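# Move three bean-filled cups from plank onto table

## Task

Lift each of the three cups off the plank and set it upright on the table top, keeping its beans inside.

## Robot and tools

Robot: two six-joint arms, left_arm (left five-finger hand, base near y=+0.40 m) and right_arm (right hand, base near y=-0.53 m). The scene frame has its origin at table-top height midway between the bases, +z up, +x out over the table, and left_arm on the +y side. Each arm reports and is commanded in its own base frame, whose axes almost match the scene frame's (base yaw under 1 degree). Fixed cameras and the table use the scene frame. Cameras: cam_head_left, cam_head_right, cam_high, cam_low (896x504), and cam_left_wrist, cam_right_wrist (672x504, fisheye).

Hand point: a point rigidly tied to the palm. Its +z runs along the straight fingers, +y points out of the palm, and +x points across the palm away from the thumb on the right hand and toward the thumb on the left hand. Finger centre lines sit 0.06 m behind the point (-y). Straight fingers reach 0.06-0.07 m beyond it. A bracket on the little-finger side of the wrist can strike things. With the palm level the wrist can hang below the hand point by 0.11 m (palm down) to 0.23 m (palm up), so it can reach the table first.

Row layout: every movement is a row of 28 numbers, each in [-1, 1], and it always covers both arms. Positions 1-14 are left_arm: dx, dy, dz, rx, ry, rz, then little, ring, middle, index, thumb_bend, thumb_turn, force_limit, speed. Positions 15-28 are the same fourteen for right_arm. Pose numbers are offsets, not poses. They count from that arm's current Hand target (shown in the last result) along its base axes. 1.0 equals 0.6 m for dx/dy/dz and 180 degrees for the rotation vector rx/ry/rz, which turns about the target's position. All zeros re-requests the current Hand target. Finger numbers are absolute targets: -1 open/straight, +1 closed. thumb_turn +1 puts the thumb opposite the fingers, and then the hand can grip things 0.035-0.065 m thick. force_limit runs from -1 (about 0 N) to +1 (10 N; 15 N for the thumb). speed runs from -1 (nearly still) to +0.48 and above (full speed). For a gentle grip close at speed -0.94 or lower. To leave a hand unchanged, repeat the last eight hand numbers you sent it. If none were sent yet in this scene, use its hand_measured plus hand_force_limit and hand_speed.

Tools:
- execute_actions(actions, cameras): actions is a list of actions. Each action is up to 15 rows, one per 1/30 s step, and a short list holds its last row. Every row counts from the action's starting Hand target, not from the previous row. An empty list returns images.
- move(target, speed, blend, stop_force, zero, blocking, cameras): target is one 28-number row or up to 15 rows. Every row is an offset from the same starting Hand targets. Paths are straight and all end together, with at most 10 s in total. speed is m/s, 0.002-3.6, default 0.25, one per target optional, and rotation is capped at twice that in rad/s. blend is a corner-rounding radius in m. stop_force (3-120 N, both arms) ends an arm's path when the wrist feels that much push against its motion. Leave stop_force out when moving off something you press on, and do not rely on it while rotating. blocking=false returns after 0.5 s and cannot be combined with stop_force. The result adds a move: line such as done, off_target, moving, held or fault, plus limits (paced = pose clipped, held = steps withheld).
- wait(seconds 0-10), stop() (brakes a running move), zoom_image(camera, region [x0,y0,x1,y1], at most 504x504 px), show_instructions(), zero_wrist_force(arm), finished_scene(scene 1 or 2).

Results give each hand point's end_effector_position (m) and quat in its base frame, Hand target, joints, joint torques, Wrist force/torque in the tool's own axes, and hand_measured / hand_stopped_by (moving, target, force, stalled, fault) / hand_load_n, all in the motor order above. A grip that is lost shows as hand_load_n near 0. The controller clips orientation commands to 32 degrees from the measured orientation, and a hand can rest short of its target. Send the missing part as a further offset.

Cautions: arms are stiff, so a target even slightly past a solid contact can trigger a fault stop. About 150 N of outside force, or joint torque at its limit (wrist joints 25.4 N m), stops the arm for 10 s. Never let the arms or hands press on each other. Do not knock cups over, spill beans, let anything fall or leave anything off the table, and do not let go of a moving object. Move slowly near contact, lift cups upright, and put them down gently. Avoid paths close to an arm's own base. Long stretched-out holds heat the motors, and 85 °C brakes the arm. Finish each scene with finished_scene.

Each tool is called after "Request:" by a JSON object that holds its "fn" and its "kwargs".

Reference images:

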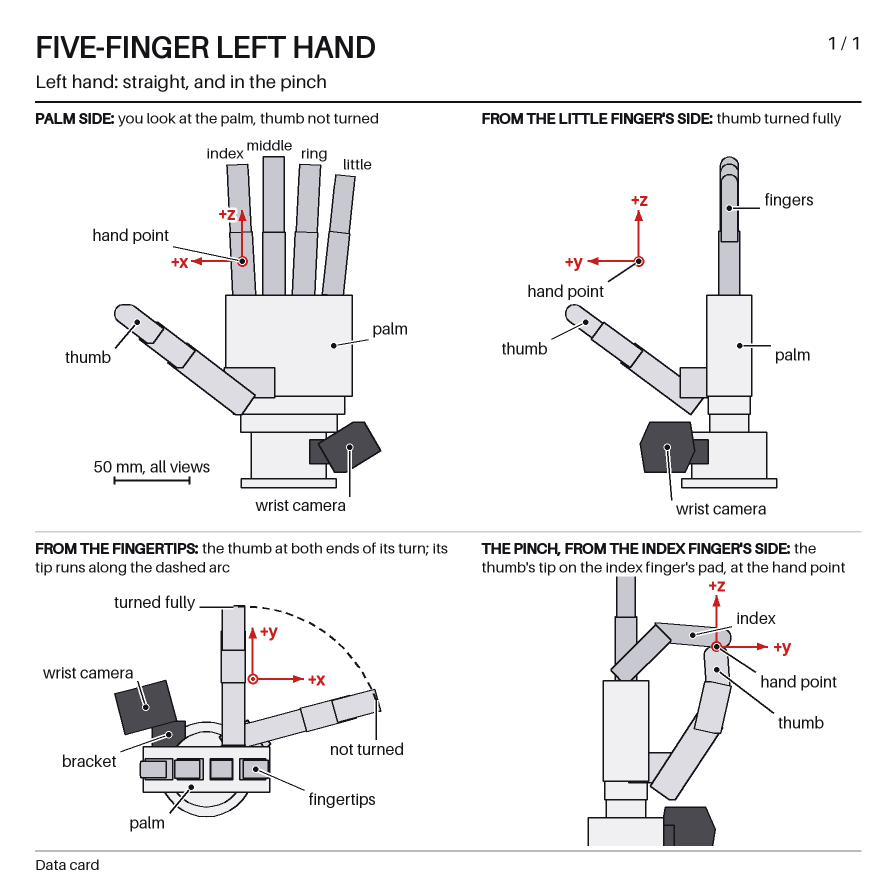

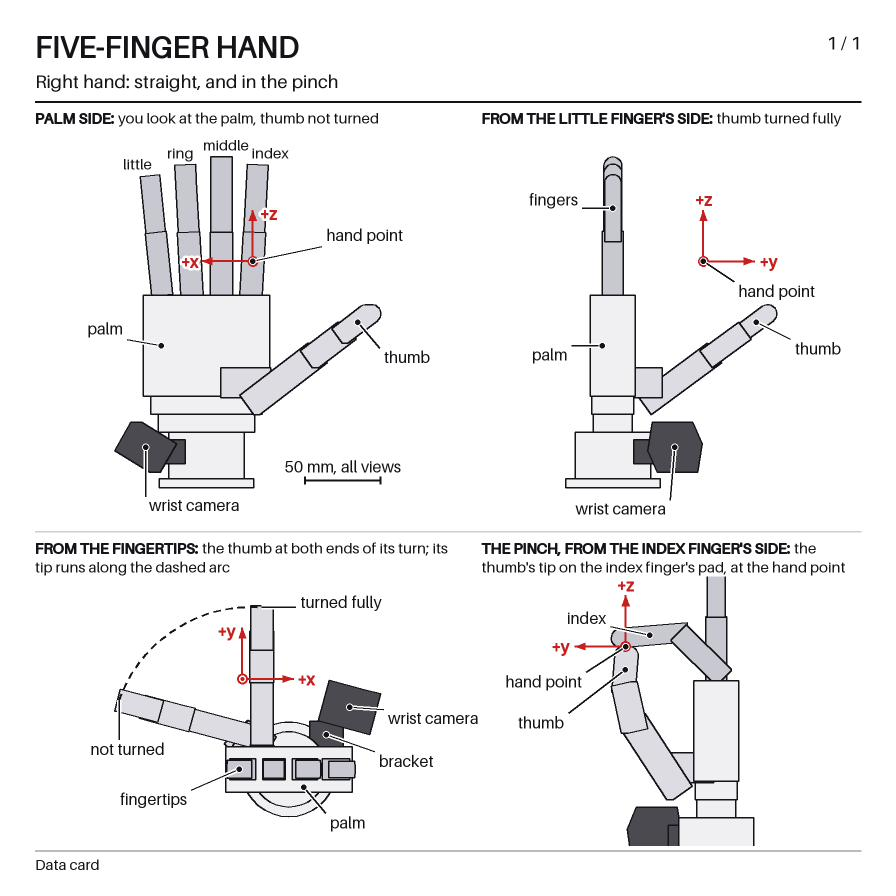

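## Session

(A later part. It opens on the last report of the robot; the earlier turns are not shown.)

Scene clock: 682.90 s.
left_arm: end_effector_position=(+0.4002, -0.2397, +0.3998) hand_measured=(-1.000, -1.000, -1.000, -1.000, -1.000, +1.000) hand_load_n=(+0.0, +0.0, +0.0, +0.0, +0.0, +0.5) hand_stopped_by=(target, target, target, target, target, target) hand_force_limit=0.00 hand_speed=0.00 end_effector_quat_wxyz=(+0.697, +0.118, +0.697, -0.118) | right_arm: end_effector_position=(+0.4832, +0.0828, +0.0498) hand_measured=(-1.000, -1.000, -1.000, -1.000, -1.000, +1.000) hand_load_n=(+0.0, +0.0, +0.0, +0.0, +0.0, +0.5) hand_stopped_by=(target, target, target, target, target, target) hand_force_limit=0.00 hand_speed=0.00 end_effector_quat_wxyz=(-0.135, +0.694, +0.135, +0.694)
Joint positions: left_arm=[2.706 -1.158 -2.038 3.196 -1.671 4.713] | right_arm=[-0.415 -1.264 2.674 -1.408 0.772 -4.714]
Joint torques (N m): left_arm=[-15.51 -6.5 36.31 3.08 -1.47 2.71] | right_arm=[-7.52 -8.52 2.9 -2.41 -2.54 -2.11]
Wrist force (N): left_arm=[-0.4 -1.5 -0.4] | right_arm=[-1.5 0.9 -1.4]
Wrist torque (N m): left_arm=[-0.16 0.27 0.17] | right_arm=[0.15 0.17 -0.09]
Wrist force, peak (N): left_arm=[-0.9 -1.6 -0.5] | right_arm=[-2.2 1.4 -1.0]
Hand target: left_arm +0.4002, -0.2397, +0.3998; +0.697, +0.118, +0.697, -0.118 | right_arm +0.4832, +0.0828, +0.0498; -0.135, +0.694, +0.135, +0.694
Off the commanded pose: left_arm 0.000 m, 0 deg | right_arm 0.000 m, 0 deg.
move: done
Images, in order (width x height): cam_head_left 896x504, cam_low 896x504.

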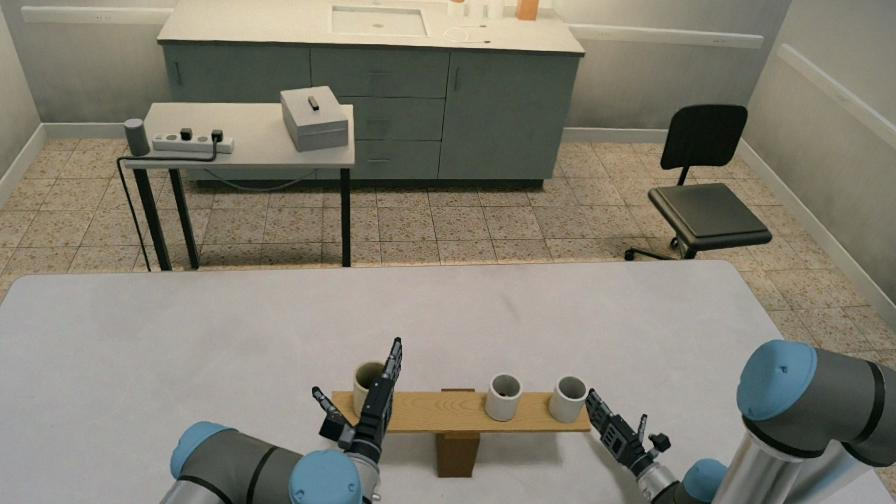

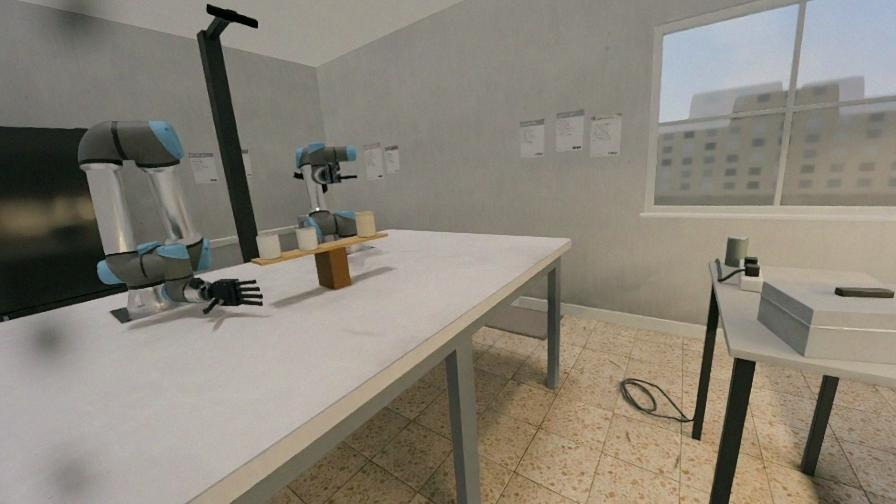

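Request:
{"fn": "move", "kwargs": {"target": [0,0,0,0,0,0,-1,-1,-1,-1,-1,1,0,0,0.0013,0.2838,-0.006,0,0,0,-1,-1,-1,-1,-1,1,0,0], "speed": 0.08, "stop_force": 5, "cameras": ["cam_low","cam_head_left","cam_head_right","cam_right_wrist"]}}

Request:
{"fn": "zoom_image", "kwargs": {"camera": "cam_low", "region": [200, 210, 360, 310]}}

Request:
{"fn": "zoom_image", "kwargs": {"camera": "cam_head_left", "region": [470, 350, 670, 470]}}

Scene clock: 703.00 s.
left_arm: end_effector_position=(+0.4002, -0.2397, +0.3998) hand_measured=(-1.000, -1.000, -1.000, -1.000, -1.000, +1.000) hand_load_n=(+0.0, +0.0, +0.0, +0.0, +0.0, +0.5) hand_stopped_by=(target, target, target, target, target, target) hand_force_limit=0.00 hand_speed=0.00 end_effector_quat_wxyz=(+0.697, +0.118, +0.697, -0.118) | right_arm: end_effector_position=(+0.4840, +0.2530, +0.0462) hand_measured=(-1.000, -1.000, -1.000, -1.000, -1.000, +1.000) hand_load_n=(+0.0, +0.0, +0.0, +0.0, +0.0, +0.5) hand_stopped_by=(target, target, target, target, target, target) hand_force_limit=0.00 hand_speed=0.00 end_effector_quat_wxyz=(-0.135, +0.694, +0.135, +0.694)
Joint positions: left_arm=[2.706 -1.158 -2.038 3.196 -1.671 4.713] | right_arm=[0.315 -1.159 2.432 -1.273 1.502 -4.713]
Joint torques (N m): left_arm=[-14.32 -5.14 35.44 2.01 -1.47 1.88] | right_arm=[6.4 -32.5 -3.78 -3.25 2.17 -1.9]
Wrist force (N): left_arm=[-0.4 -1.2 -0.2] | right_arm=[-1.3 1.0 -1.1]
Wrist torque (N m): left_arm=[-0.13 0.29 0.16] | right_arm=[0.15 0.13 -0.10]
Wrist force, peak (N): left_arm=[-0.6 -1.6 -0.1] | right_arm=[-1.5 1.6 -1.5]
Hand target: left_arm +0.4002, -0.2397, +0.3998; +0.697, +0.118, +0.697, -0.118 | right_arm +0.4840, +0.2530, +0.0462; -0.135, +0.694, +0.135, +0.694
Off the commanded pose: left_arm 0.000 m, 0 deg | right_arm 0.000 m, 0 deg.
move: done
camera_calibration:
cam_right_wrist: T_world_to_cam=[[0.405667, -0.879796, 0.247777, 0.0186052], [-0.397696, -0.413978, -0.818816, 0.337013], [0.822965, 0.233627, -0.517829, -0.309923], [0, 0, 0, 1]] pos_world=[0.381537, 0.228291, 0.110855]
Images, in order (width x height): cam_head_left 896x504, cam_head_right 896x504, cam_low 896x504, cam_right_wrist 672x504.

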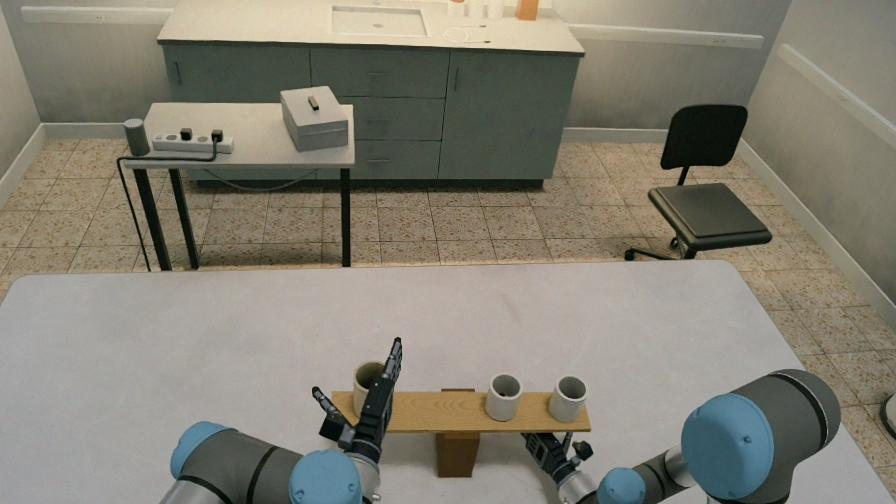

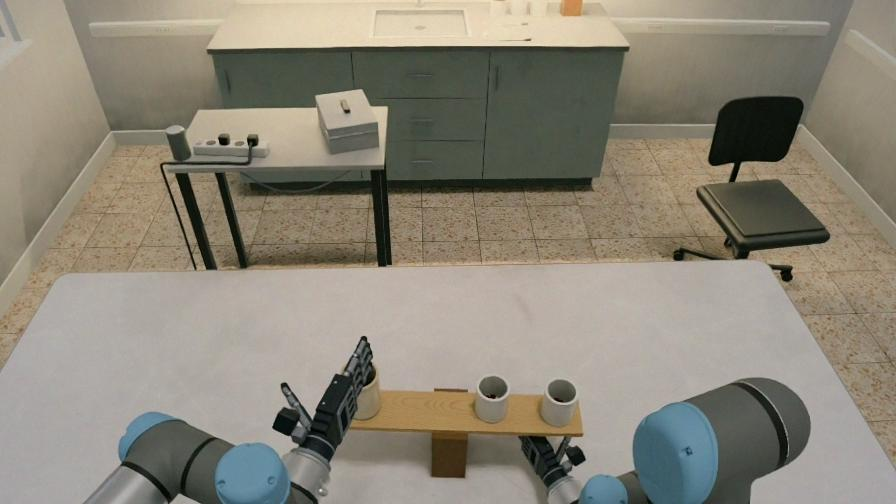

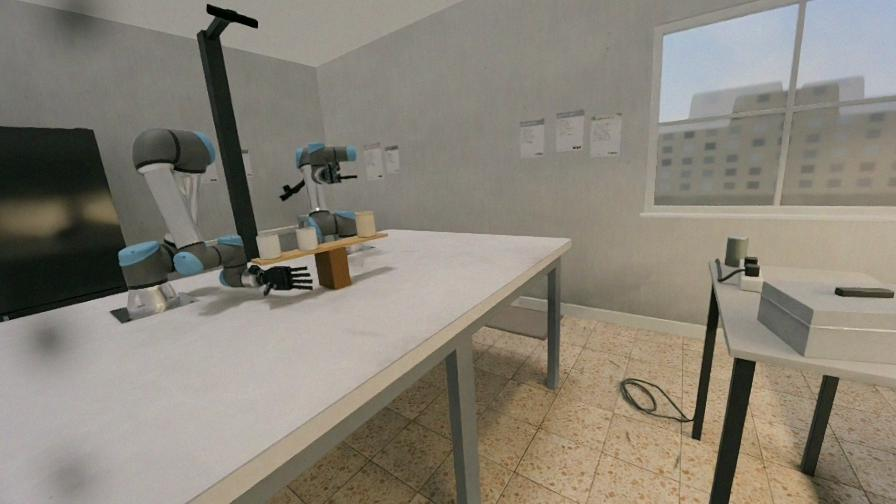

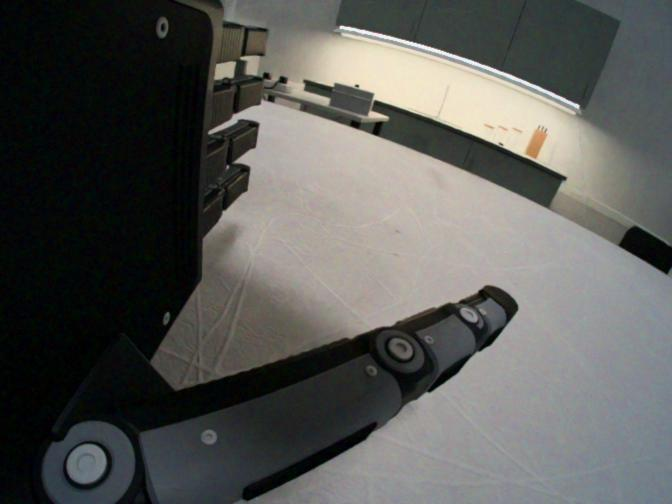

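Scaled by 3.150 from the camera's 896x504 image, which has a finer 1280x720 frame.

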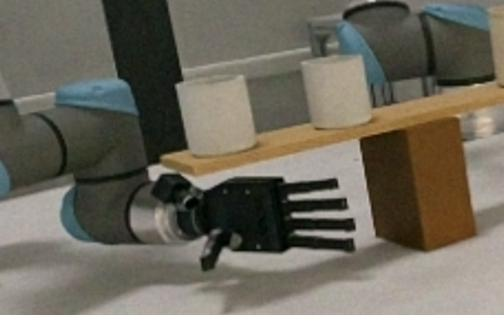

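Scaled by 2.520 from the camera's 896x504 image, which has a finer 1280x720 frame.

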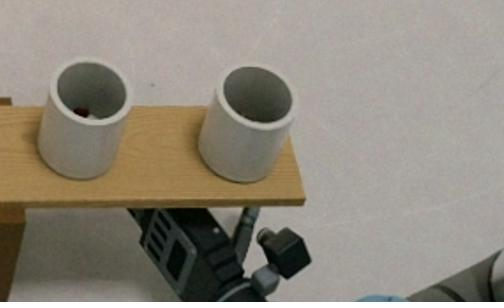

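Request:
{"fn": "zero_wrist_force", "kwargs": {"arm": "right_arm"}}

Request:
{"fn": "move", "kwargs": {"target": [0,0,0,0,0,0,-1,-1,-1,-1,-1,1,0,0,0,0,0.025,0,0,0,-1,-1,-1,-1,-1,1,0,0], "speed": 0.02, "stop_force": 3, "cameras": ["cam_low"]}}

Request:
{"fn": "zoom_image", "kwargs": {"camera": "cam_low", "region": [200, 210, 360, 310]}}

Wrist force sensor zeroed.

Scene clock: 716.20 s.
left_arm: end_effector_position=(+0.4002, -0.2397, +0.3998) hand_measured=(-1.000, -1.000, -1.000, -1.000, -1.000, +1.000) hand_load_n=(+0.0, +0.0, +0.0, +0.0, +0.0, +0.0) hand_stopped_by=(target, target, target, target, target, target) hand_force_limit=0.00 hand_speed=0.00 end_effector_quat_wxyz=(+0.697, +0.118, +0.697, -0.118) | right_arm: end_effector_position=(+0.4840, +0.2530, +0.0612) hand_measured=(-1.000, -1.000, -1.000, -1.000, -1.000, +1.000) hand_load_n=(+0.0, +0.0, +0.0, +0.0, +0.0, +0.5) hand_stopped_by=(target, target, target, target, target, target) hand_force_limit=0.00 hand_speed=0.00 end_effector_quat_wxyz=(-0.135, +0.694, +0.135, +0.694)
Joint positions: left_arm=[2.706 -1.158 -2.038 3.196 -1.671 4.713] | right_arm=[0.315 -1.21 2.429 -1.218 1.502 -4.713]
Joint torques (N m): left_arm=[-11.37 -3.55 35.51 0.92 -1.5 1.26] | right_arm=[5.76 -15.24 -6.35 -3.18 1.99 -1.66]
Wrist force (N, zeroed by zero_wrist_force on right_arm): left_arm=[-0.4 -1.2 -0.4] | right_arm=[-0.2 0.0 0.3]
Wrist torque (N m, zeroed by zero_wrist_force on right_arm): left_arm=[-0.12 0.27 0.16] | right_arm=[-0.01 0.03 0.00]
Wrist force, peak (N, zeroed by zero_wrist_force on right_arm): left_arm=[-0.6 -1.6 -0.2] | right_arm=[-0.5 -0.1 0.3]
Hand target: left_arm +0.4002, -0.2397, +0.3998; +0.697, +0.118, +0.697, -0.118 | right_arm +0.4840, +0.2530, +0.0612; -0.135, +0.694, +0.135, +0.694
Off the commanded pose: left_arm 0.000 m, 0 deg | right_arm 0.000 m, 0 deg.
move: done
Images, in order (width x height): cam_low 896x504.

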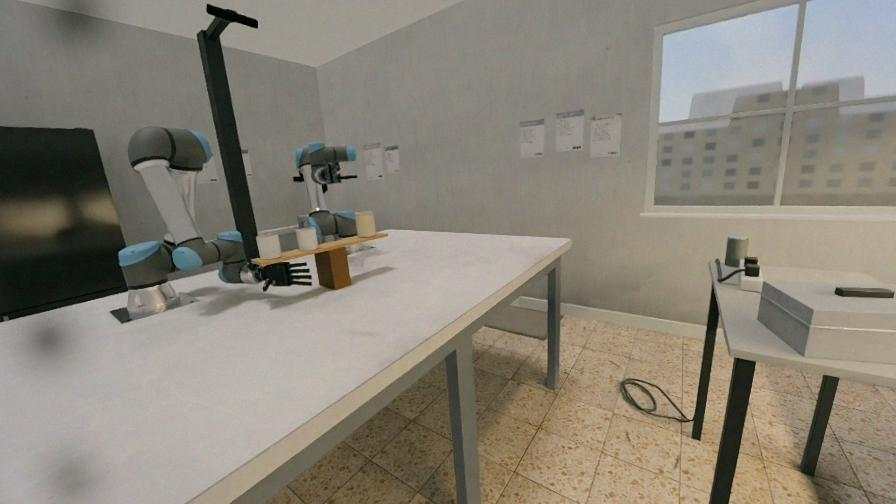

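Scaled by 3.150 from the camera's 896x504 image, which has a finer 1280x720 frame.

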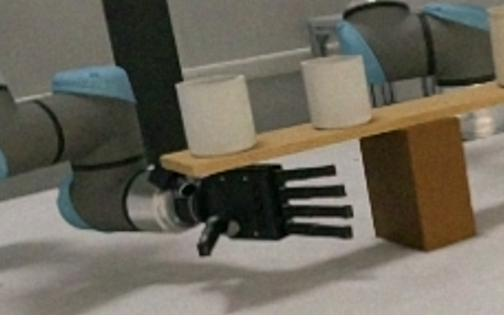

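Request:
{"fn": "move", "kwargs": {"target": [0,0,0,0,0,0,-1,-1,-1,-1,-1,1,0,0,0,0,0.005,0,0,0,-1,-1,-1,-1,-1,1,0,0], "speed": 0.01, "stop_force": 3, "zero": false}}

Request:
{"fn": "move", "kwargs": {"target": [0,0,0,0,0,0,-1,-1,-1,-1,-1,1,0,0,0,0,0.004,0,0,0,-1,-1,-1,-1,-1,1,0,0], "speed": 0.01, "stop_force": 3, "zero": false}}

Request:
{"fn": "move", "kwargs": {"target": [0,0,0,0,0,0,-1,-1,-1,-1,-1,1,0,0,0,0,0.004,0,0,0,-1,-1,-1,-1,-1,1,0,0], "speed": 0.01, "stop_force": 3, "zero": false, "cameras": ["cam_low"]}}

Request:
{"fn": "zoom_image", "kwargs": {"camera": "cam_low", "region": [240, 220, 340, 300]}}

Scene clock: 729.73 s.
left_arm: end_effector_position=(+0.4002, -0.2397, +0.3998) hand_measured=(-1.000, -1.000, -1.000, -1.000, -1.000, +1.000) hand_load_n=(+0.0, +0.0, +0.0, +0.0, +0.0, +0.5) hand_stopped_by=(target, target, target, target, target, target) hand_force_limit=0.00 hand_speed=0.00 end_effector_quat_wxyz=(+0.697, +0.118, +0.697, -0.118) | right_arm: end_effector_position=(+0.4840, +0.2530, +0.0642) hand_measured=(-1.000, -1.000, -1.000, -1.000, -1.000, +1.000) hand_load_n=(+0.0, +0.0, +0.0, +0.0, +0.5, +0.0) hand_stopped_by=(target, target, target, target, target, target) hand_force_limit=0.00 hand_speed=0.00 end_effector_quat_wxyz=(-0.135, +0.694, +0.135, +0.694)
Joint positions: left_arm=[2.706 -1.158 -2.038 3.196 -1.671 4.713] | right_arm=[0.315 -1.22 2.429 -1.207 1.502 -4.713]
Joint torques (N m): left_arm=[-10.8 -3.52 34.28 -0.04 -1.61 0.92] | right_arm=[6.2 -15.41 -13.46 -3.17 2.07 0.3]
Wrist force (N, zeroed by zero_wrist_force on right_arm): left_arm=[-0.4 -1.2 -0.2] | right_arm=[0.0 0.0 0.2]
Wrist torque (N m, zeroed by zero_wrist_force on right_arm): left_arm=[-0.13 0.28 0.17] | right_arm=[0.01 0.00 0.01]
Wrist force, peak (N, zeroed by zero_wrist_force on right_arm): left_arm=[-0.7 -1.6 -0.2] | right_arm=[-0.4 0.1 0.0]
Hand target: left_arm +0.4002, -0.2397, +0.3998; +0.697, +0.118, +0.697, -0.118 | right_arm +0.4840, +0.2530, +0.0642; -0.135, +0.694, +0.135, +0.694
Off the commanded pose: left_arm 0.000 m, 0 deg | right_arm 0.000 m, 0 deg.
move: done

Scene clock: 730.80 s.
left_arm: end_effector_position=(+0.4002, -0.2397, +0.3998) hand_measured=(-1.000, -1.000, -1.000, -1.000, -1.000, +1.000) hand_load_n=(+0.0, -0.5, +0.0, +0.0, +0.0, +0.5) hand_stopped_by=(target, target, target, target, target, target) hand_force_limit=0.00 hand_speed=0.00 end_effector_quat_wxyz=(+0.697, +0.118, +0.697, -0.118) | right_arm: end_effector_position=(+0.4840, +0.2530, +0.0666) hand_measured=(-1.000, -1.000, -1.000, -1.000, -1.000, +1.000) hand_load_n=(+0.0, +0.0, +0.0, +0.0, +0.0, +0.0) hand_stopped_by=(target, target, target, target, target, target) hand_force_limit=0.00 hand_speed=0.00 end_effector_quat_wxyz=(-0.135, +0.694, +0.135, +0.694)
Joint positions: left_arm=[2.706 -1.158 -2.038 3.196 -1.671 4.713] | right_arm=[0.315 -1.228 2.428 -1.199 1.502 -4.713]
Joint torques (N m): left_arm=[-10.28 -3.46 33.85 0.11 -1.47 0.66] | right_arm=[6.3 -15.17 -13.61 -3.13 2.06 0.76]
Wrist force (N, zeroed by zero_wrist_force on right_arm): left_arm=[-0.4 -1.1 -0.2] | right_arm=[0.1 -0.2 0.1]
Wrist torque (N m, zeroed by zero_wrist_force on right_arm): left_arm=[-0.12 0.29 0.17] | right_arm=[-0.02 -0.01 0.01]
Wrist force, peak (N, zeroed by zero_wrist_force on right_arm): left_arm=[-0.7 -1.5 0.0] | right_arm=[-0.1 0.0 0.3]
Hand target: left_arm +0.4002, -0.2397, +0.3998; +0.697, +0.118, +0.697, -0.118 | right_arm +0.4840, +0.2530, +0.0666; -0.135, +0.694, +0.135, +0.694
Off the commanded pose: left_arm 0.000 m, 0 deg | right_arm 0.000 m, 0 deg.
move: done

Scene clock: 731.87 s.
left_arm: end_effector_position=(+0.4002, -0.2397, +0.3998) hand_measured=(-1.000, -1.000, -1.000, -1.000, -1.000, +1.000) hand_load_n=(+0.0, +0.0, +0.0, +0.0, +0.0, +0.5) hand_stopped_by=(target, target, target, target, target, target) hand_force_limit=0.00 hand_speed=0.00 end_effector_quat_wxyz=(+0.697, +0.118, +0.697, -0.118) | right_arm: end_effector_position=(+0.4840, +0.2530, +0.0690) hand_measured=(-1.000, -1.000, -1.000, -1.000, -1.000, +1.000) hand_load_n=(+0.0, +0.0, +0.0, +0.0, +0.0, +0.0) hand_stopped_by=(target, target, target, target, target, target) hand_force_limit=0.00 hand_speed=0.00 end_effector_quat_wxyz=(-0.135, +0.694, +0.135, +0.694)
Joint positions: left_arm=[2.706 -1.158 -2.038 3.196 -1.671 4.713] | right_arm=[0.315 -1.236 2.427 -1.19 1.502 -4.713]
Joint torques (N m): left_arm=[-9.66 -3.12 33.5 -0.05 -1.66 0.48] | right_arm=[6.15 -15.26 -13.49 -3.15 1.97 1.27]
Wrist force (N, zeroed by zero_wrist_force on right_arm): left_arm=[-0.6 -1.3 -0.4] | right_arm=[0.2 0.0 0.1]
Wrist torque (N m, zeroed by zero_wrist_force on right_arm): left_arm=[-0.13 0.31 0.15] | right_arm=[0.01 -0.03 0.03]
Wrist force, peak (N, zeroed by zero_wrist_force on right_arm): left_arm=[-0.7 -1.5 -0.6] | right_arm=[-0.1 -0.3 0.1]
Hand target: left_arm +0.4002, -0.2397, +0.3998; +0.697, +0.118, +0.697, -0.118 | right_arm +0.4840, +0.2530, +0.0690; -0.135, +0.694, +0.135, +0.694
Off the commanded pose: left_arm 0.000 m, 0 deg | right_arm 0.000 m, 0 deg.
move: done
Images, in order (width x height): cam_low 896x504.

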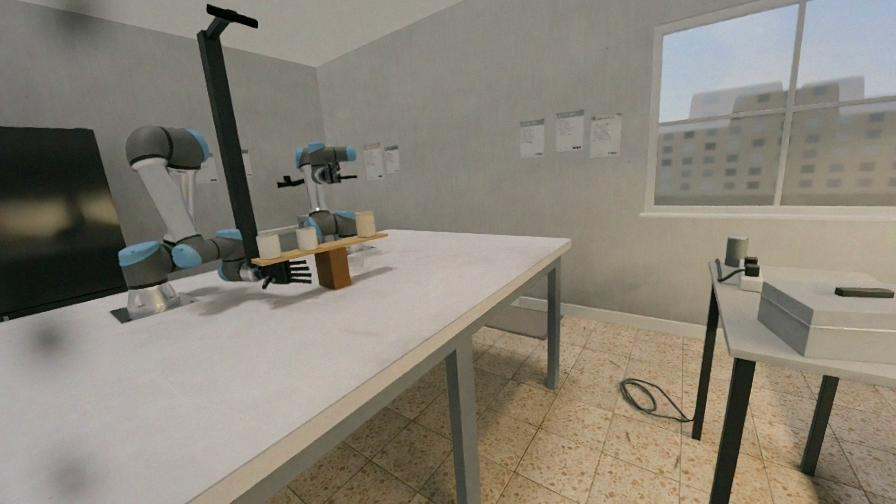

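Scaled by 5.040 from the camera's 896x504 image, which has a finer 1280x720 frame.

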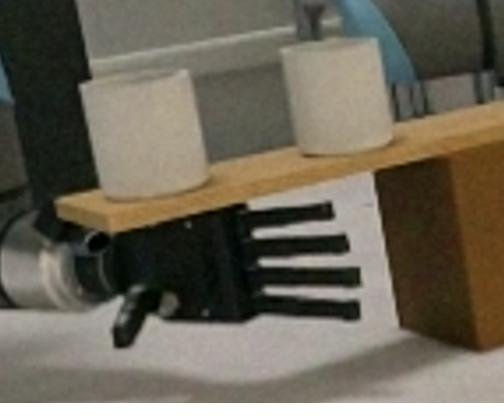

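Request:
{"fn": "move", "kwargs": {"target": [0,0,0,0,0,0,-1,-1,-1,-1,-1,1,0,0,0,0,0.003,0,0,0,-1,-1,-1,-1,-1,1,0,0], "speed": 0.01, "stop_force": 3, "zero": false}}

Request:
{"fn": "move", "kwargs": {"target": [0,0,0,0,0,0,-1,-1,-1,-1,-1,1,0,0,0,0,0.003,0,0,0,-1,-1,-1,-1,-1,1,0,0], "speed": 0.01, "stop_force": 3, "zero": false}}

Request:
{"fn": "move", "kwargs": {"target": [0,0,0,0,0,0,-1,-1,-1,-1,-1,1,0,0,0,0,0.003,0,0,0,-1,-1,-1,-1,-1,1,0,0], "speed": 0.01, "stop_force": 3, "zero": false, "cameras": ["cam_low"]}}

Request:
{"fn": "zoom_image", "kwargs": {"camera": "cam_low", "region": [240, 220, 340, 300]}}

Scene clock: 745.57 s.
left_arm: end_effector_position=(+0.4002, -0.2397, +0.3998) hand_measured=(-1.000, -1.000, -1.000, -1.000, -1.000, +1.000) hand_load_n=(+0.0, +0.0, +0.0, +0.0, +0.0, +0.5) hand_stopped_by=(target, target, target, target, target, target) hand_force_limit=0.00 hand_speed=0.00 end_effector_quat_wxyz=(+0.697, +0.118, +0.697, -0.118) | right_arm: end_effector_position=(+0.4840, +0.2530, +0.0708) hand_measured=(-1.000, -1.000, -1.000, -1.000, -1.000, +1.000) hand_load_n=(+0.0, +0.0, +0.0, +0.0, +0.0, +0.0) hand_stopped_by=(target, target, target, target, target, target) hand_force_limit=0.00 hand_speed=0.00 end_effector_quat_wxyz=(-0.135, +0.694, +0.135, +0.694)
Joint positions: left_arm=[2.706 -1.158 -2.038 3.196 -1.671 4.713] | right_arm=[0.315 -1.242 2.426 -1.183 1.502 -4.713]
Joint torques (N m): left_arm=[-8.16 -2.97 32.67 0.24 -1.44 0.25] | right_arm=[5.9 -16.28 -14.35 -2.98 1.9 1.86]
Wrist force (N, zeroed by zero_wrist_force on right_arm): left_arm=[-0.3 -1.2 -0.4] | right_arm=[0.1 0.2 0.1]
Wrist torque (N m, zeroed by zero_wrist_force on right_arm): left_arm=[-0.12 0.26 0.16] | right_arm=[0.04 -0.03 0.02]
Wrist force, peak (N, zeroed by zero_wrist_force on right_arm): left_arm=[-1.0 -1.6 -0.4] | right_arm=[0.2 -0.1 0.3]
Hand target: left_arm +0.4002, -0.2397, +0.3998; +0.697, +0.118, +0.697, -0.118 | right_arm +0.4840, +0.2530, +0.0708; -0.135, +0.694, +0.135, +0.694
Off the commanded pose: left_arm 0.000 m, 0 deg | right_arm 0.000 m, 0 deg.
move: done

Scene clock: 746.63 s.
left_arm: end_effector_position=(+0.4002, -0.2397, +0.3998) hand_measured=(-1.000, -1.000, -1.000, -1.000, -1.000, +1.000) hand_load_n=(+0.0, +0.0, +0.0, +0.0, +0.0, +0.0) hand_stopped_by=(target, target, target, target, target, target) hand_force_limit=0.00 hand_speed=0.00 end_effector_quat_wxyz=(+0.697, +0.118, +0.697, -0.118) | right_arm: end_effector_position=(+0.4840, +0.2530, +0.0726) hand_measured=(-1.000, -1.000, -1.000, -1.000, -1.000, +1.000) hand_load_n=(+0.0, +0.0, +0.0, +0.0, +0.0, +0.0) hand_stopped_by=(target, target, target, target, target, target) hand_force_limit=0.00 hand_speed=0.00 end_effector_quat_wxyz=(-0.135, +0.694, +0.135, +0.694)
Joint positions: left_arm=[2.706 -1.158 -2.038 3.196 -1.671 4.713] | right_arm=[0.315 -1.248 2.426 -1.177 1.502 -4.713]
Joint torques (N m): left_arm=[-8.16 -1.64 32.84 0.03 -1.47 -0.04] | right_arm=[6.11 -16.2 -14.34 -2.89 1.86 1.88]
Wrist force (N, zeroed by zero_wrist_force on right_arm): left_arm=[-0.4 -0.9 -0.3] | right_arm=[-0.1 0.0 0.2]
Wrist torque (N m, zeroed by zero_wrist_force on right_arm): left_arm=[-0.08 0.29 0.15] | right_arm=[0.00 0.00 0.01]
Wrist force, peak (N, zeroed by zero_wrist_force on right_arm): left_arm=[-0.7 -1.6 -0.3] | right_arm=[-0.1 0.1 0.5]
Hand target: left_arm +0.4002, -0.2397, +0.3998; +0.697, +0.118, +0.697, -0.118 | right_arm +0.4840, +0.2530, +0.0726; -0.135, +0.694, +0.135, +0.694
Off the commanded pose: left_arm 0.000 m, 0 deg | right_arm 0.000 m, 0 deg.
move: done

Scene clock: 747.70 s.
left_arm: end_effector_position=(+0.4002, -0.2397, +0.3998) hand_measured=(-1.000, -1.000, -1.000, -1.000, -1.000, +1.000) hand_load_n=(+0.0, +0.0, +0.0, +0.0, +0.0, +0.5) hand_stopped_by=(target, target, target, target, target, target) hand_force_limit=0.00 hand_speed=0.00 end_effector_quat_wxyz=(+0.697, +0.118, +0.697, -0.118) | right_arm: end_effector_position=(+0.4840, +0.2530, +0.0744) hand_measured=(-1.000, -1.000, -1.000, -1.000, -1.000, +1.000) hand_load_n=(+0.0, +0.0, +0.0, +0.0, +0.0, +0.0) hand_stopped_by=(target, target, target, target, target, target) hand_force_limit=0.00 hand_speed=0.00 end_effector_quat_wxyz=(-0.135, +0.694, +0.135, +0.694)
Joint positions: left_arm=[2.706 -1.158 -2.038 3.196 -1.671 4.713] | right_arm=[0.315 -1.254 2.425 -1.17 1.502 -4.713]
Joint torques (N m): left_arm=[-7.52 -2.76 31.92 -0.1 -1.61 -0.01] | right_arm=[5.88 -16.26 -14.15 -2.96 1.79 1.82]
Wrist force (N, zeroed by zero_wrist_force on right_arm): left_arm=[-0.4 -1.1 0.1] | right_arm=[0.2 0.0 0.1]
Wrist torque (N m, zeroed by zero_wrist_force on right_arm): left_arm=[-0.13 0.30 0.16] | right_arm=[0.01 -0.03 0.02]
Wrist force, peak (N, zeroed by zero_wrist_force on right_arm): left_arm=[-0.4 -1.9 -0.1] | right_arm=[0.0 0.0 0.4]
Hand target: left_arm +0.4002, -0.2397, +0.3998; +0.697, +0.118, +0.697, -0.118 | right_arm +0.4840, +0.2530, +0.0744; -0.135, +0.694, +0.135, +0.694
Off the commanded pose: left_arm 0.000 m, 0 deg | right_arm 0.000 m, 0 deg.
move: done
Images, in order (width x height): cam_low 896x504.

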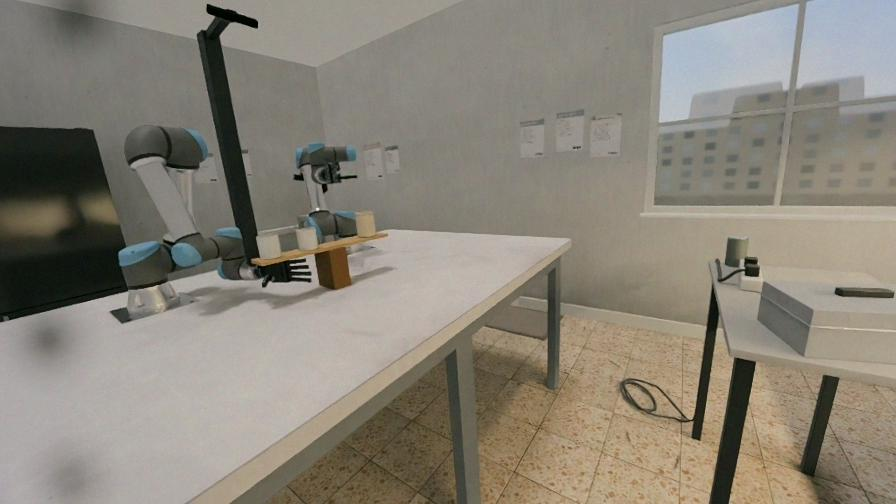

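Scaled by 5.040 from the camera's 896x504 image, which has a finer 1280x720 frame.

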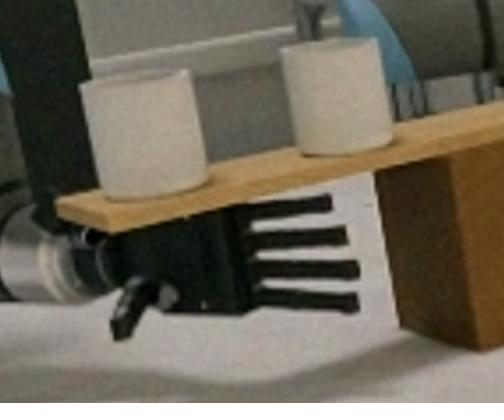

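Request:
{"fn": "move", "kwargs": {"target": [0,0,0,0,0,0,-1,-1,-1,-1,-1,1,0,0,0,0,0.003,0,0,0,-1,-1,-1,-1,-1,1,0,0], "speed": 0.01, "stop_force": 3, "zero": false}}

Request:
{"fn": "move", "kwargs": {"target": [0,0,0,0,0,0,-1,-1,-1,-1,-1,1,0,0,0,0,0.003,0,0,0,-1,-1,-1,-1,-1,1,0,0], "speed": 0.01, "stop_force": 3, "zero": false, "cameras": ["cam_low","cam_head_left"]}}

Request:
{"fn": "zoom_image", "kwargs": {"camera": "cam_low", "region": [240, 220, 340, 300]}}

Request:
{"fn": "zoom_image", "kwargs": {"camera": "cam_head_left", "region": [500, 380, 620, 480]}}

Scene clock: 761.83 s.
left_arm: end_effector_position=(+0.4002, -0.2397, +0.3998) hand_measured=(-1.000, -1.000, -1.000, -1.000, -1.000, +1.000) hand_load_n=(+0.0, +0.0, +0.0, +0.0, +0.0, +0.5) hand_stopped_by=(target, target, target, target, target, target) hand_force_limit=0.00 hand_speed=0.00 end_effector_quat_wxyz=(+0.697, +0.118, +0.697, -0.118) | right_arm: end_effector_position=(+0.4840, +0.2530, +0.0762) hand_measured=(-1.000, -1.000, -1.000, -1.000, -1.000, +1.000) hand_load_n=(+0.0, +0.0, +0.0, +0.0, +0.0, +0.0) hand_stopped_by=(target, target, target, target, target, target) hand_force_limit=0.00 hand_speed=0.00 end_effector_quat_wxyz=(-0.135, +0.694, +0.135, +0.694)
Joint positions: left_arm=[2.706 -1.158 -2.038 3.196 -1.671 4.713] | right_arm=[0.315 -1.26 2.424 -1.163 1.502 -4.713]
Joint torques (N m): left_arm=[-6.28 -2.66 32.86 0.2 -1.51 -0.7] | right_arm=[6.27 -16.5 -14.64 -2.98 1.72 1.65]
Wrist force (N, zeroed by zero_wrist_force on right_arm): left_arm=[-0.5 -1.3 -0.2] | right_arm=[-0.2 0.0 0.1]
Wrist torque (N m, zeroed by zero_wrist_force on right_arm): left_arm=[-0.15 0.30 0.16] | right_arm=[0.01 0.02 0.00]
Wrist force, peak (N, zeroed by zero_wrist_force on right_arm): left_arm=[-0.6 -1.5 -0.4] | right_arm=[-0.1 -0.2 0.4]
Hand target: left_arm +0.4002, -0.2397, +0.3998; +0.697, +0.118, +0.697, -0.118 | right_arm +0.4840, +0.2530, +0.0762; -0.135, +0.694, +0.135, +0.694
Off the commanded pose: left_arm 0.000 m, 0 deg | right_arm 0.000 m, 0 deg.
move: done

Scene clock: 762.90 s.
left_arm: end_effector_position=(+0.4002, -0.2397, +0.3998) hand_measured=(-1.000, -1.000, -1.000, -1.000, -1.000, +1.000) hand_load_n=(-0.5, +0.0, +0.0, +0.0, +0.0, +0.0) hand_stopped_by=(target, target, target, target, target, target) hand_force_limit=0.00 hand_speed=0.00 end_effector_quat_wxyz=(+0.697, +0.118, +0.697, -0.118) | right_arm: end_effector_position=(+0.4840, +0.2530, +0.0780) hand_measured=(-1.000, -1.000, -1.000, -1.000, -1.000, +1.000) hand_load_n=(+0.0, +0.0, +0.0, +0.0, +0.0, +0.5) hand_stopped_by=(target, target, target, target, target, target) hand_force_limit=0.00 hand_speed=0.00 end_effector_quat_wxyz=(-0.135, +0.694, +0.135, +0.694)
Joint positions: left_arm=[2.706 -1.158 -2.038 3.196 -1.671 4.713] | right_arm=[0.315 -1.266 2.424 -1.157 1.502 -4.713]
Joint torques (N m): left_arm=[-5.74 -1.25 32.41 0.05 -1.61 -0.83] | right_arm=[6.13 -15.64 -14.11 -2.9 1.72 1.65]
Wrist force (N, zeroed by zero_wrist_force on right_arm): left_arm=[-0.5 -1.1 -0.3] | right_arm=[-0.2 -0.1 0.1]
Wrist torque (N m, zeroed by zero_wrist_force on right_arm): left_arm=[-0.12 0.29 0.16] | right_arm=[0.00 0.03 0.00]
Wrist force, peak (N, zeroed by zero_wrist_force on right_arm): left_arm=[-0.5 -1.5 -0.3] | right_arm=[0.0 0.3 0.3]
Hand target: left_arm +0.4002, -0.2397, +0.3998; +0.697, +0.118, +0.697, -0.118 | right_arm +0.4840, +0.2530, +0.0780; -0.135, +0.694, +0.135, +0.694
Off the commanded pose: left_arm 0.000 m, 0 deg | right_arm 0.000 m, 0 deg.
move: done
Images, in order (width x height): cam_head_left 896x504, cam_low 896x504.

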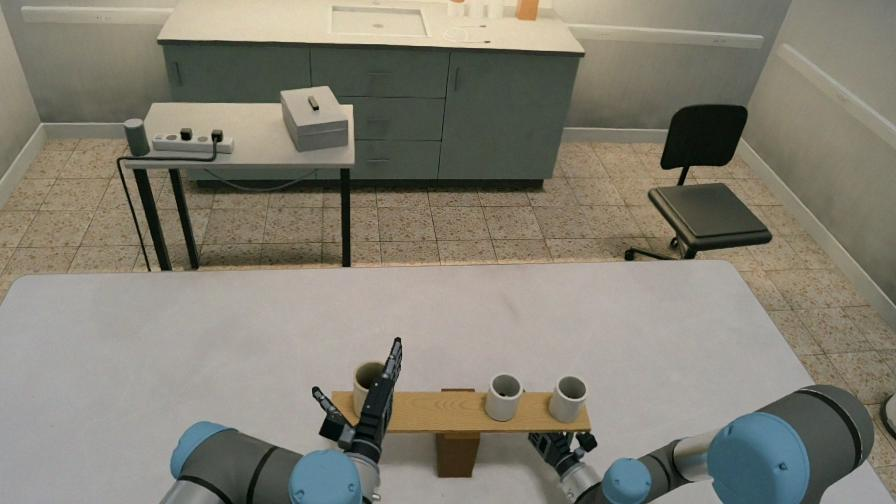

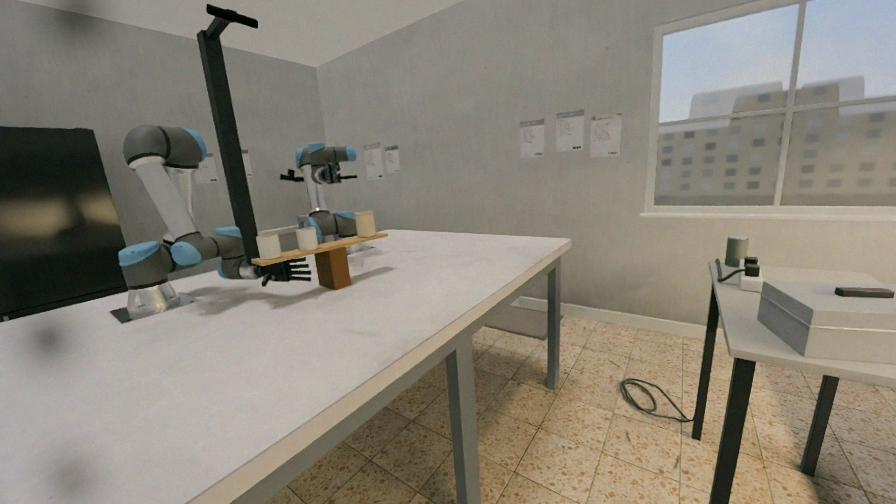

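Scaled by 5.040 from the camera's 896x504 image, which has a finer 1280x720 frame.

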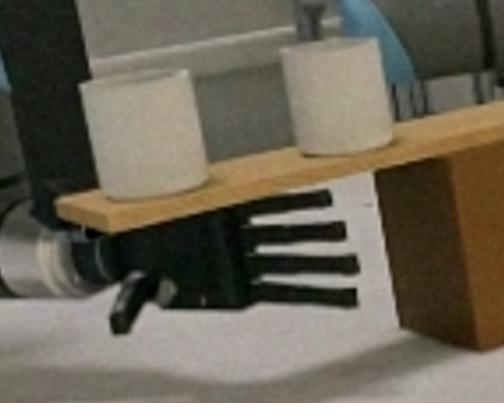

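Scaled by 4.200 from the camera's 896x504 image, which has a finer 1280x720 frame.

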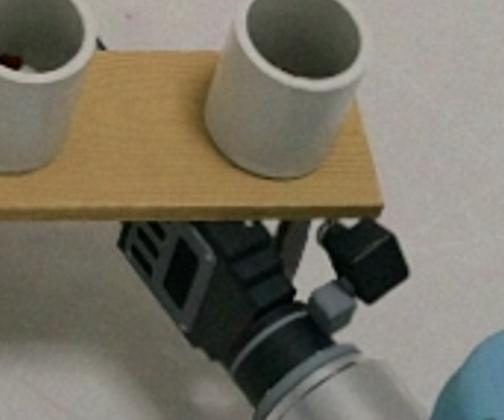

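Request:
{"fn": "move", "kwargs": {"target": [0,0,0,0,0,0,-1,-1,-1,-1,-1,1,0,0,0,0,0.003,0,0,0,-1,-1,-1,-1,-1,1,0,0], "speed": 0.01, "stop_force": 3, "zero": false}}

Request:
{"fn": "move", "kwargs": {"target": [0,0,0,0,0,0,-1,-1,-1,-1,-1,1,0,0,0,0,0.003,0,0,0,-1,-1,-1,-1,-1,1,0,0], "speed": 0.01, "stop_force": 3, "zero": false, "cameras": ["cam_low","cam_head_left"]}}

Request:
{"fn": "zoom_image", "kwargs": {"camera": "cam_low", "region": [240, 220, 340, 300]}}

Request:
{"fn": "zoom_image", "kwargs": {"camera": "cam_head_left", "region": [500, 380, 620, 480]}}

Scene clock: 778.57 s.
left_arm: end_effector_position=(+0.4002, -0.2397, +0.3998) hand_measured=(-1.000, -1.000, -1.000, -1.000, -1.000, +1.000) hand_load_n=(+0.0, +0.0, +0.0, +0.0, +0.0, +0.0) hand_stopped_by=(target, target, target, target, target, target) hand_force_limit=0.00 hand_speed=0.00 end_effector_quat_wxyz=(+0.697, +0.118, +0.697, -0.118) | right_arm: end_effector_position=(+0.4840, +0.2530, +0.0798) hand_measured=(-1.000, -1.000, -1.000, -1.000, -1.000, +1.000) hand_load_n=(+0.0, +0.0, +0.0, +0.0, +0.0, +0.0) hand_stopped_by=(target, target, target, target, target, target) hand_force_limit=0.00 hand_speed=0.00 end_effector_quat_wxyz=(-0.135, +0.694, +0.135, +0.694)
Joint positions: left_arm=[2.706 -1.158 -2.038 3.196 -1.671 4.713] | right_arm=[0.315 -1.272 2.423 -1.15 1.502 -4.713]
Joint torques (N m): left_arm=[-4.53 -1.48 31.32 0.01 -1.59 -1.25] | right_arm=[5.97 -17.1 -16.08 -3.34 1.58 1.66]
Wrist force (N, zeroed by zero_wrist_force on right_arm): left_arm=[-0.4 -1.5 -0.1] | right_arm=[-1.7 -0.2 -0.4]
Wrist torque (N m, zeroed by zero_wrist_force on right_arm): left_arm=[-0.17 0.29 0.17] | right_arm=[0.02 0.14 -0.12]
Wrist force, peak (N, zeroed by zero_wrist_force on right_arm): left_arm=[-0.5 -1.6 -0.7] | right_arm=[-2.0 0.3 -0.7]
Hand target: left_arm +0.4002, -0.2397, +0.3998; +0.697, +0.118, +0.697, -0.118 | right_arm +0.4840, +0.2530, +0.0798; -0.135, +0.694, +0.135, +0.694
Off the commanded pose: left_arm 0.000 m, 0 deg | right_arm 0.000 m, 0 deg.
move: done

Scene clock: 779.63 s.
left_arm: end_effector_position=(+0.4002, -0.2397, +0.3998) hand_measured=(-1.000, -1.000, -1.000, -1.000, -1.000, +1.000) hand_load_n=(+0.0, +0.0, +0.0, +0.0, +0.0, +0.5) hand_stopped_by=(target, target, target, target, target, target) hand_force_limit=0.00 hand_speed=0.00 end_effector_quat_wxyz=(+0.697, +0.118, +0.697, -0.118) | right_arm: end_effector_position=(+0.4840, +0.2530, +0.0816) hand_measured=(-1.000, -1.000, -1.000, -1.000, -1.000, +1.000) hand_load_n=(+0.0, +0.0, +0.0, +0.5, +0.0, +0.5) hand_stopped_by=(target, target, target, target, target, target) hand_force_limit=0.00 hand_speed=0.00 end_effector_quat_wxyz=(-0.135, +0.694, +0.135, +0.694)
Joint positions: left_arm=[2.706 -1.158 -2.038 3.196 -1.671 4.713] | right_arm=[0.315 -1.278 2.422 -1.143 1.502 -4.713]
Joint torques (N m): left_arm=[-3.95 -1.81 30.38 0.13 -1.48 -1.27] | right_arm=[5.65 -16.89 -15.15 -3.47 1.57 1.59]
Wrist force (N, zeroed by zero_wrist_force on right_arm): left_arm=[-0.5 -1.0 -0.3] | right_arm=[-2.0 -0.7 0.0]
Wrist torque (N m, zeroed by zero_wrist_force on right_arm): left_arm=[-0.10 0.29 0.16] | right_arm=[-0.02 0.06 -0.19]
Wrist force, peak (N, zeroed by zero_wrist_force on right_arm): left_arm=[-0.5 -1.5 -0.5] | right_arm=[-2.2 -0.7 0.3]
Hand target: left_arm +0.4002, -0.2397, +0.3998; +0.697, +0.118, +0.697, -0.118 | right_arm +0.4840, +0.2530, +0.0816; -0.135, +0.694, +0.135, +0.694
Off the commanded pose: left_arm 0.000 m, 0 deg | right_arm 0.000 m, 0 deg.
move: done
Images, in order (width x height): cam_head_left 896x504, cam_low 896x504.

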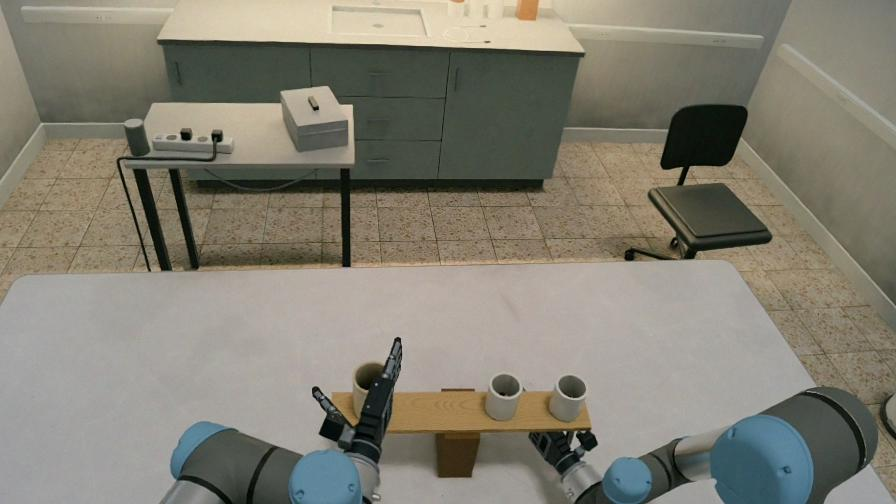

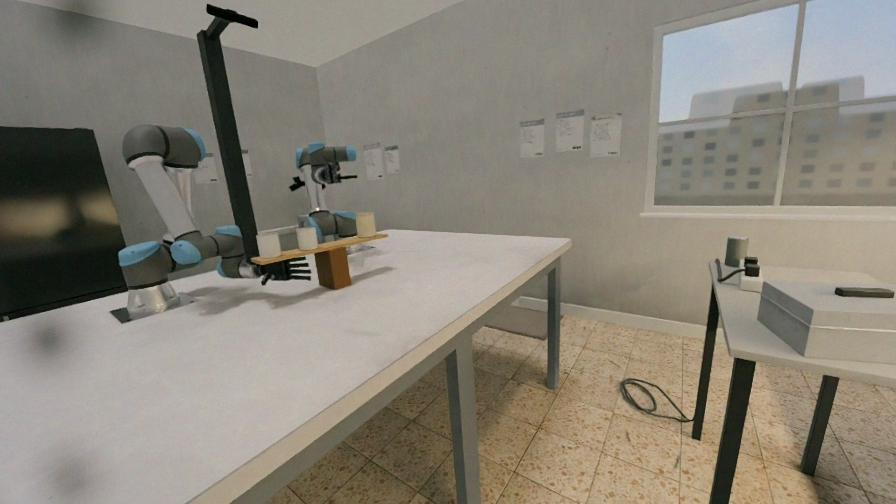

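Scaled by 5.040 from the camera's 896x504 image, which has a finer 1280x720 frame.

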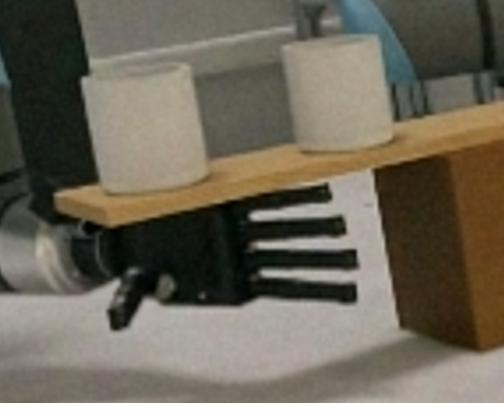

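Scaled by 4.200 from the camera's 896x504 image, which has a finer 1280x720 frame.

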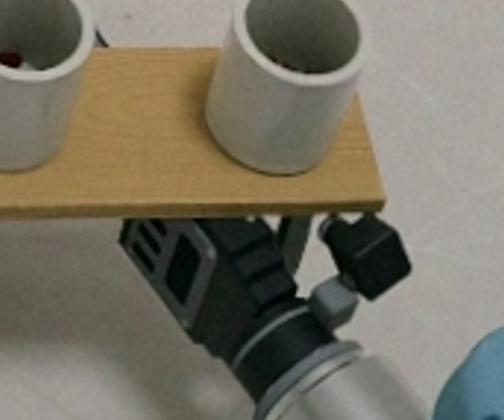

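Request:
{"fn": "move", "kwargs": {"target": [0,0,0,0,0,0,-1,-1,-1,-1,-1,1,0,0,0,0,-0.0045,0,0,0,-1,-1,-1,-1,-1,1,0,0], "speed": 0.01}}

Scene clock: 793.17 s.
left_arm: end_effector_position=(+0.4002, -0.2397, +0.3998) hand_measured=(-1.000, -1.000, -1.000, -1.000, -1.000, +1.000) hand_load_n=(+0.0, +0.0, +0.0, +0.0, +0.0, +0.0) hand_stopped_by=(target, target, target, target, target, target) hand_force_limit=0.00 hand_speed=0.00 end_effector_quat_wxyz=(+0.697, +0.118, +0.697, -0.118) | right_arm: end_effector_position=(+0.4840, +0.2530, +0.0788) hand_measured=(-1.000, -1.000, -1.000, -1.000, -1.000, +1.000) hand_load_n=(+0.0, +0.0, +0.0, +0.0, +0.0, +0.0) hand_stopped_by=(target, target, target, target, target, target) hand_force_limit=0.00 hand_speed=0.00 end_effector_quat_wxyz=(-0.135, +0.694, +0.135, +0.694)
Joint positions: left_arm=[2.706 -1.158 -2.038 3.196 -1.671 4.713] | right_arm=[0.315 -1.269 2.423 -1.153 1.502 -4.713]
Joint torques (N m): left_arm=[-3.32 -0.45 31.23 0 -1.55 -1.82] | right_arm=[5.87 -25.21 -4.63 -2.07 1.49 1.57]
Wrist force (N, zeroed by zero_wrist_force on right_arm): left_arm=[-0.5 -1.2 -0.3] | right_arm=[-1.6 -0.2 -0.4]
Wrist torque (N m, zeroed by zero_wrist_force on right_arm): left_arm=[-0.13 0.29 0.16] | right_arm=[0.02 0.15 -0.08]
Wrist force, peak (N, zeroed by zero_wrist_force on right_arm): left_arm=[-0.8 -1.5 -0.4] | right_arm=[-2.2 -0.8 0.0]
Hand target: left_arm +0.4002, -0.2397, +0.3998; +0.697, +0.118, +0.697, -0.118 | right_arm +0.4840, +0.2530, +0.0789; -0.135, +0.694, +0.135, +0.694
Off the commanded pose: left_arm 0.000 m, 0 deg | right_arm 0.000 m, 0 deg.
move: done

Request:
{"fn": "move", "kwargs": {"target": [0,0,0,0,0,0,-1,-1,-1,-1,-1,1,0,0,0,0,-0.001,0,0,0,-1,-1,-1,-1,-1,1,0,0], "speed": 0.01}}

Scene clock: 797.97 s.
left_arm: end_effector_position=(+0.4002, -0.2397, +0.3998) hand_measured=(-1.000, -1.000, -1.000, -1.000, -1.000, +1.000) hand_load_n=(+0.0, +0.0, +0.0, +0.0, +0.0, +0.0) hand_stopped_by=(target, target, target, target, target, target) hand_force_limit=0.00 hand_speed=0.00 end_effector_quat_wxyz=(+0.697, +0.118, +0.697, -0.118) | right_arm: end_effector_position=(+0.4840, +0.2530, +0.0783) hand_measured=(-1.000, -1.000, -1.000, -1.000, -1.000, +1.000) hand_load_n=(+0.0, +0.0, +0.0, +0.0, +0.0, +0.0) hand_stopped_by=(target, target, target, target, target, target) hand_force_limit=0.00 hand_speed=0.00 end_effector_quat_wxyz=(-0.135, +0.694, +0.135, +0.694)
Joint positions: left_arm=[2.706 -1.158 -2.038 3.196 -1.671 4.713] | right_arm=[0.315 -1.267 2.423 -1.156 1.502 -4.713]
Joint torques (N m): left_arm=[-1.63 -0.65 29.88 0.01 -1.37 -2.15] | right_arm=[5.29 -15.43 -3.33 -2.81 1.5 1.59]
Wrist force (N, zeroed by zero_wrist_force on right_arm): left_arm=[-0.7 -1.2 -0.3] | right_arm=[0.0 -0.1 0.0]
Wrist torque (N m, zeroed by zero_wrist_force on right_arm): left_arm=[-0.14 0.32 0.15] | right_arm=[0.01 0.00 0.01]
Wrist force, peak (N, zeroed by zero_wrist_force on right_arm): left_arm=[-0.7 -1.6 -0.3] | right_arm=[-1.9 -0.1 -0.5]
Hand target: left_arm +0.4002, -0.2397, +0.3998; +0.697, +0.118, +0.697, -0.118 | right_arm +0.4840, +0.2530, +0.0783; -0.135, +0.694, +0.135, +0.694
Off the commanded pose: left_arm 0.000 m, 0 deg | right_arm 0.000 m, 0 deg.
move: done


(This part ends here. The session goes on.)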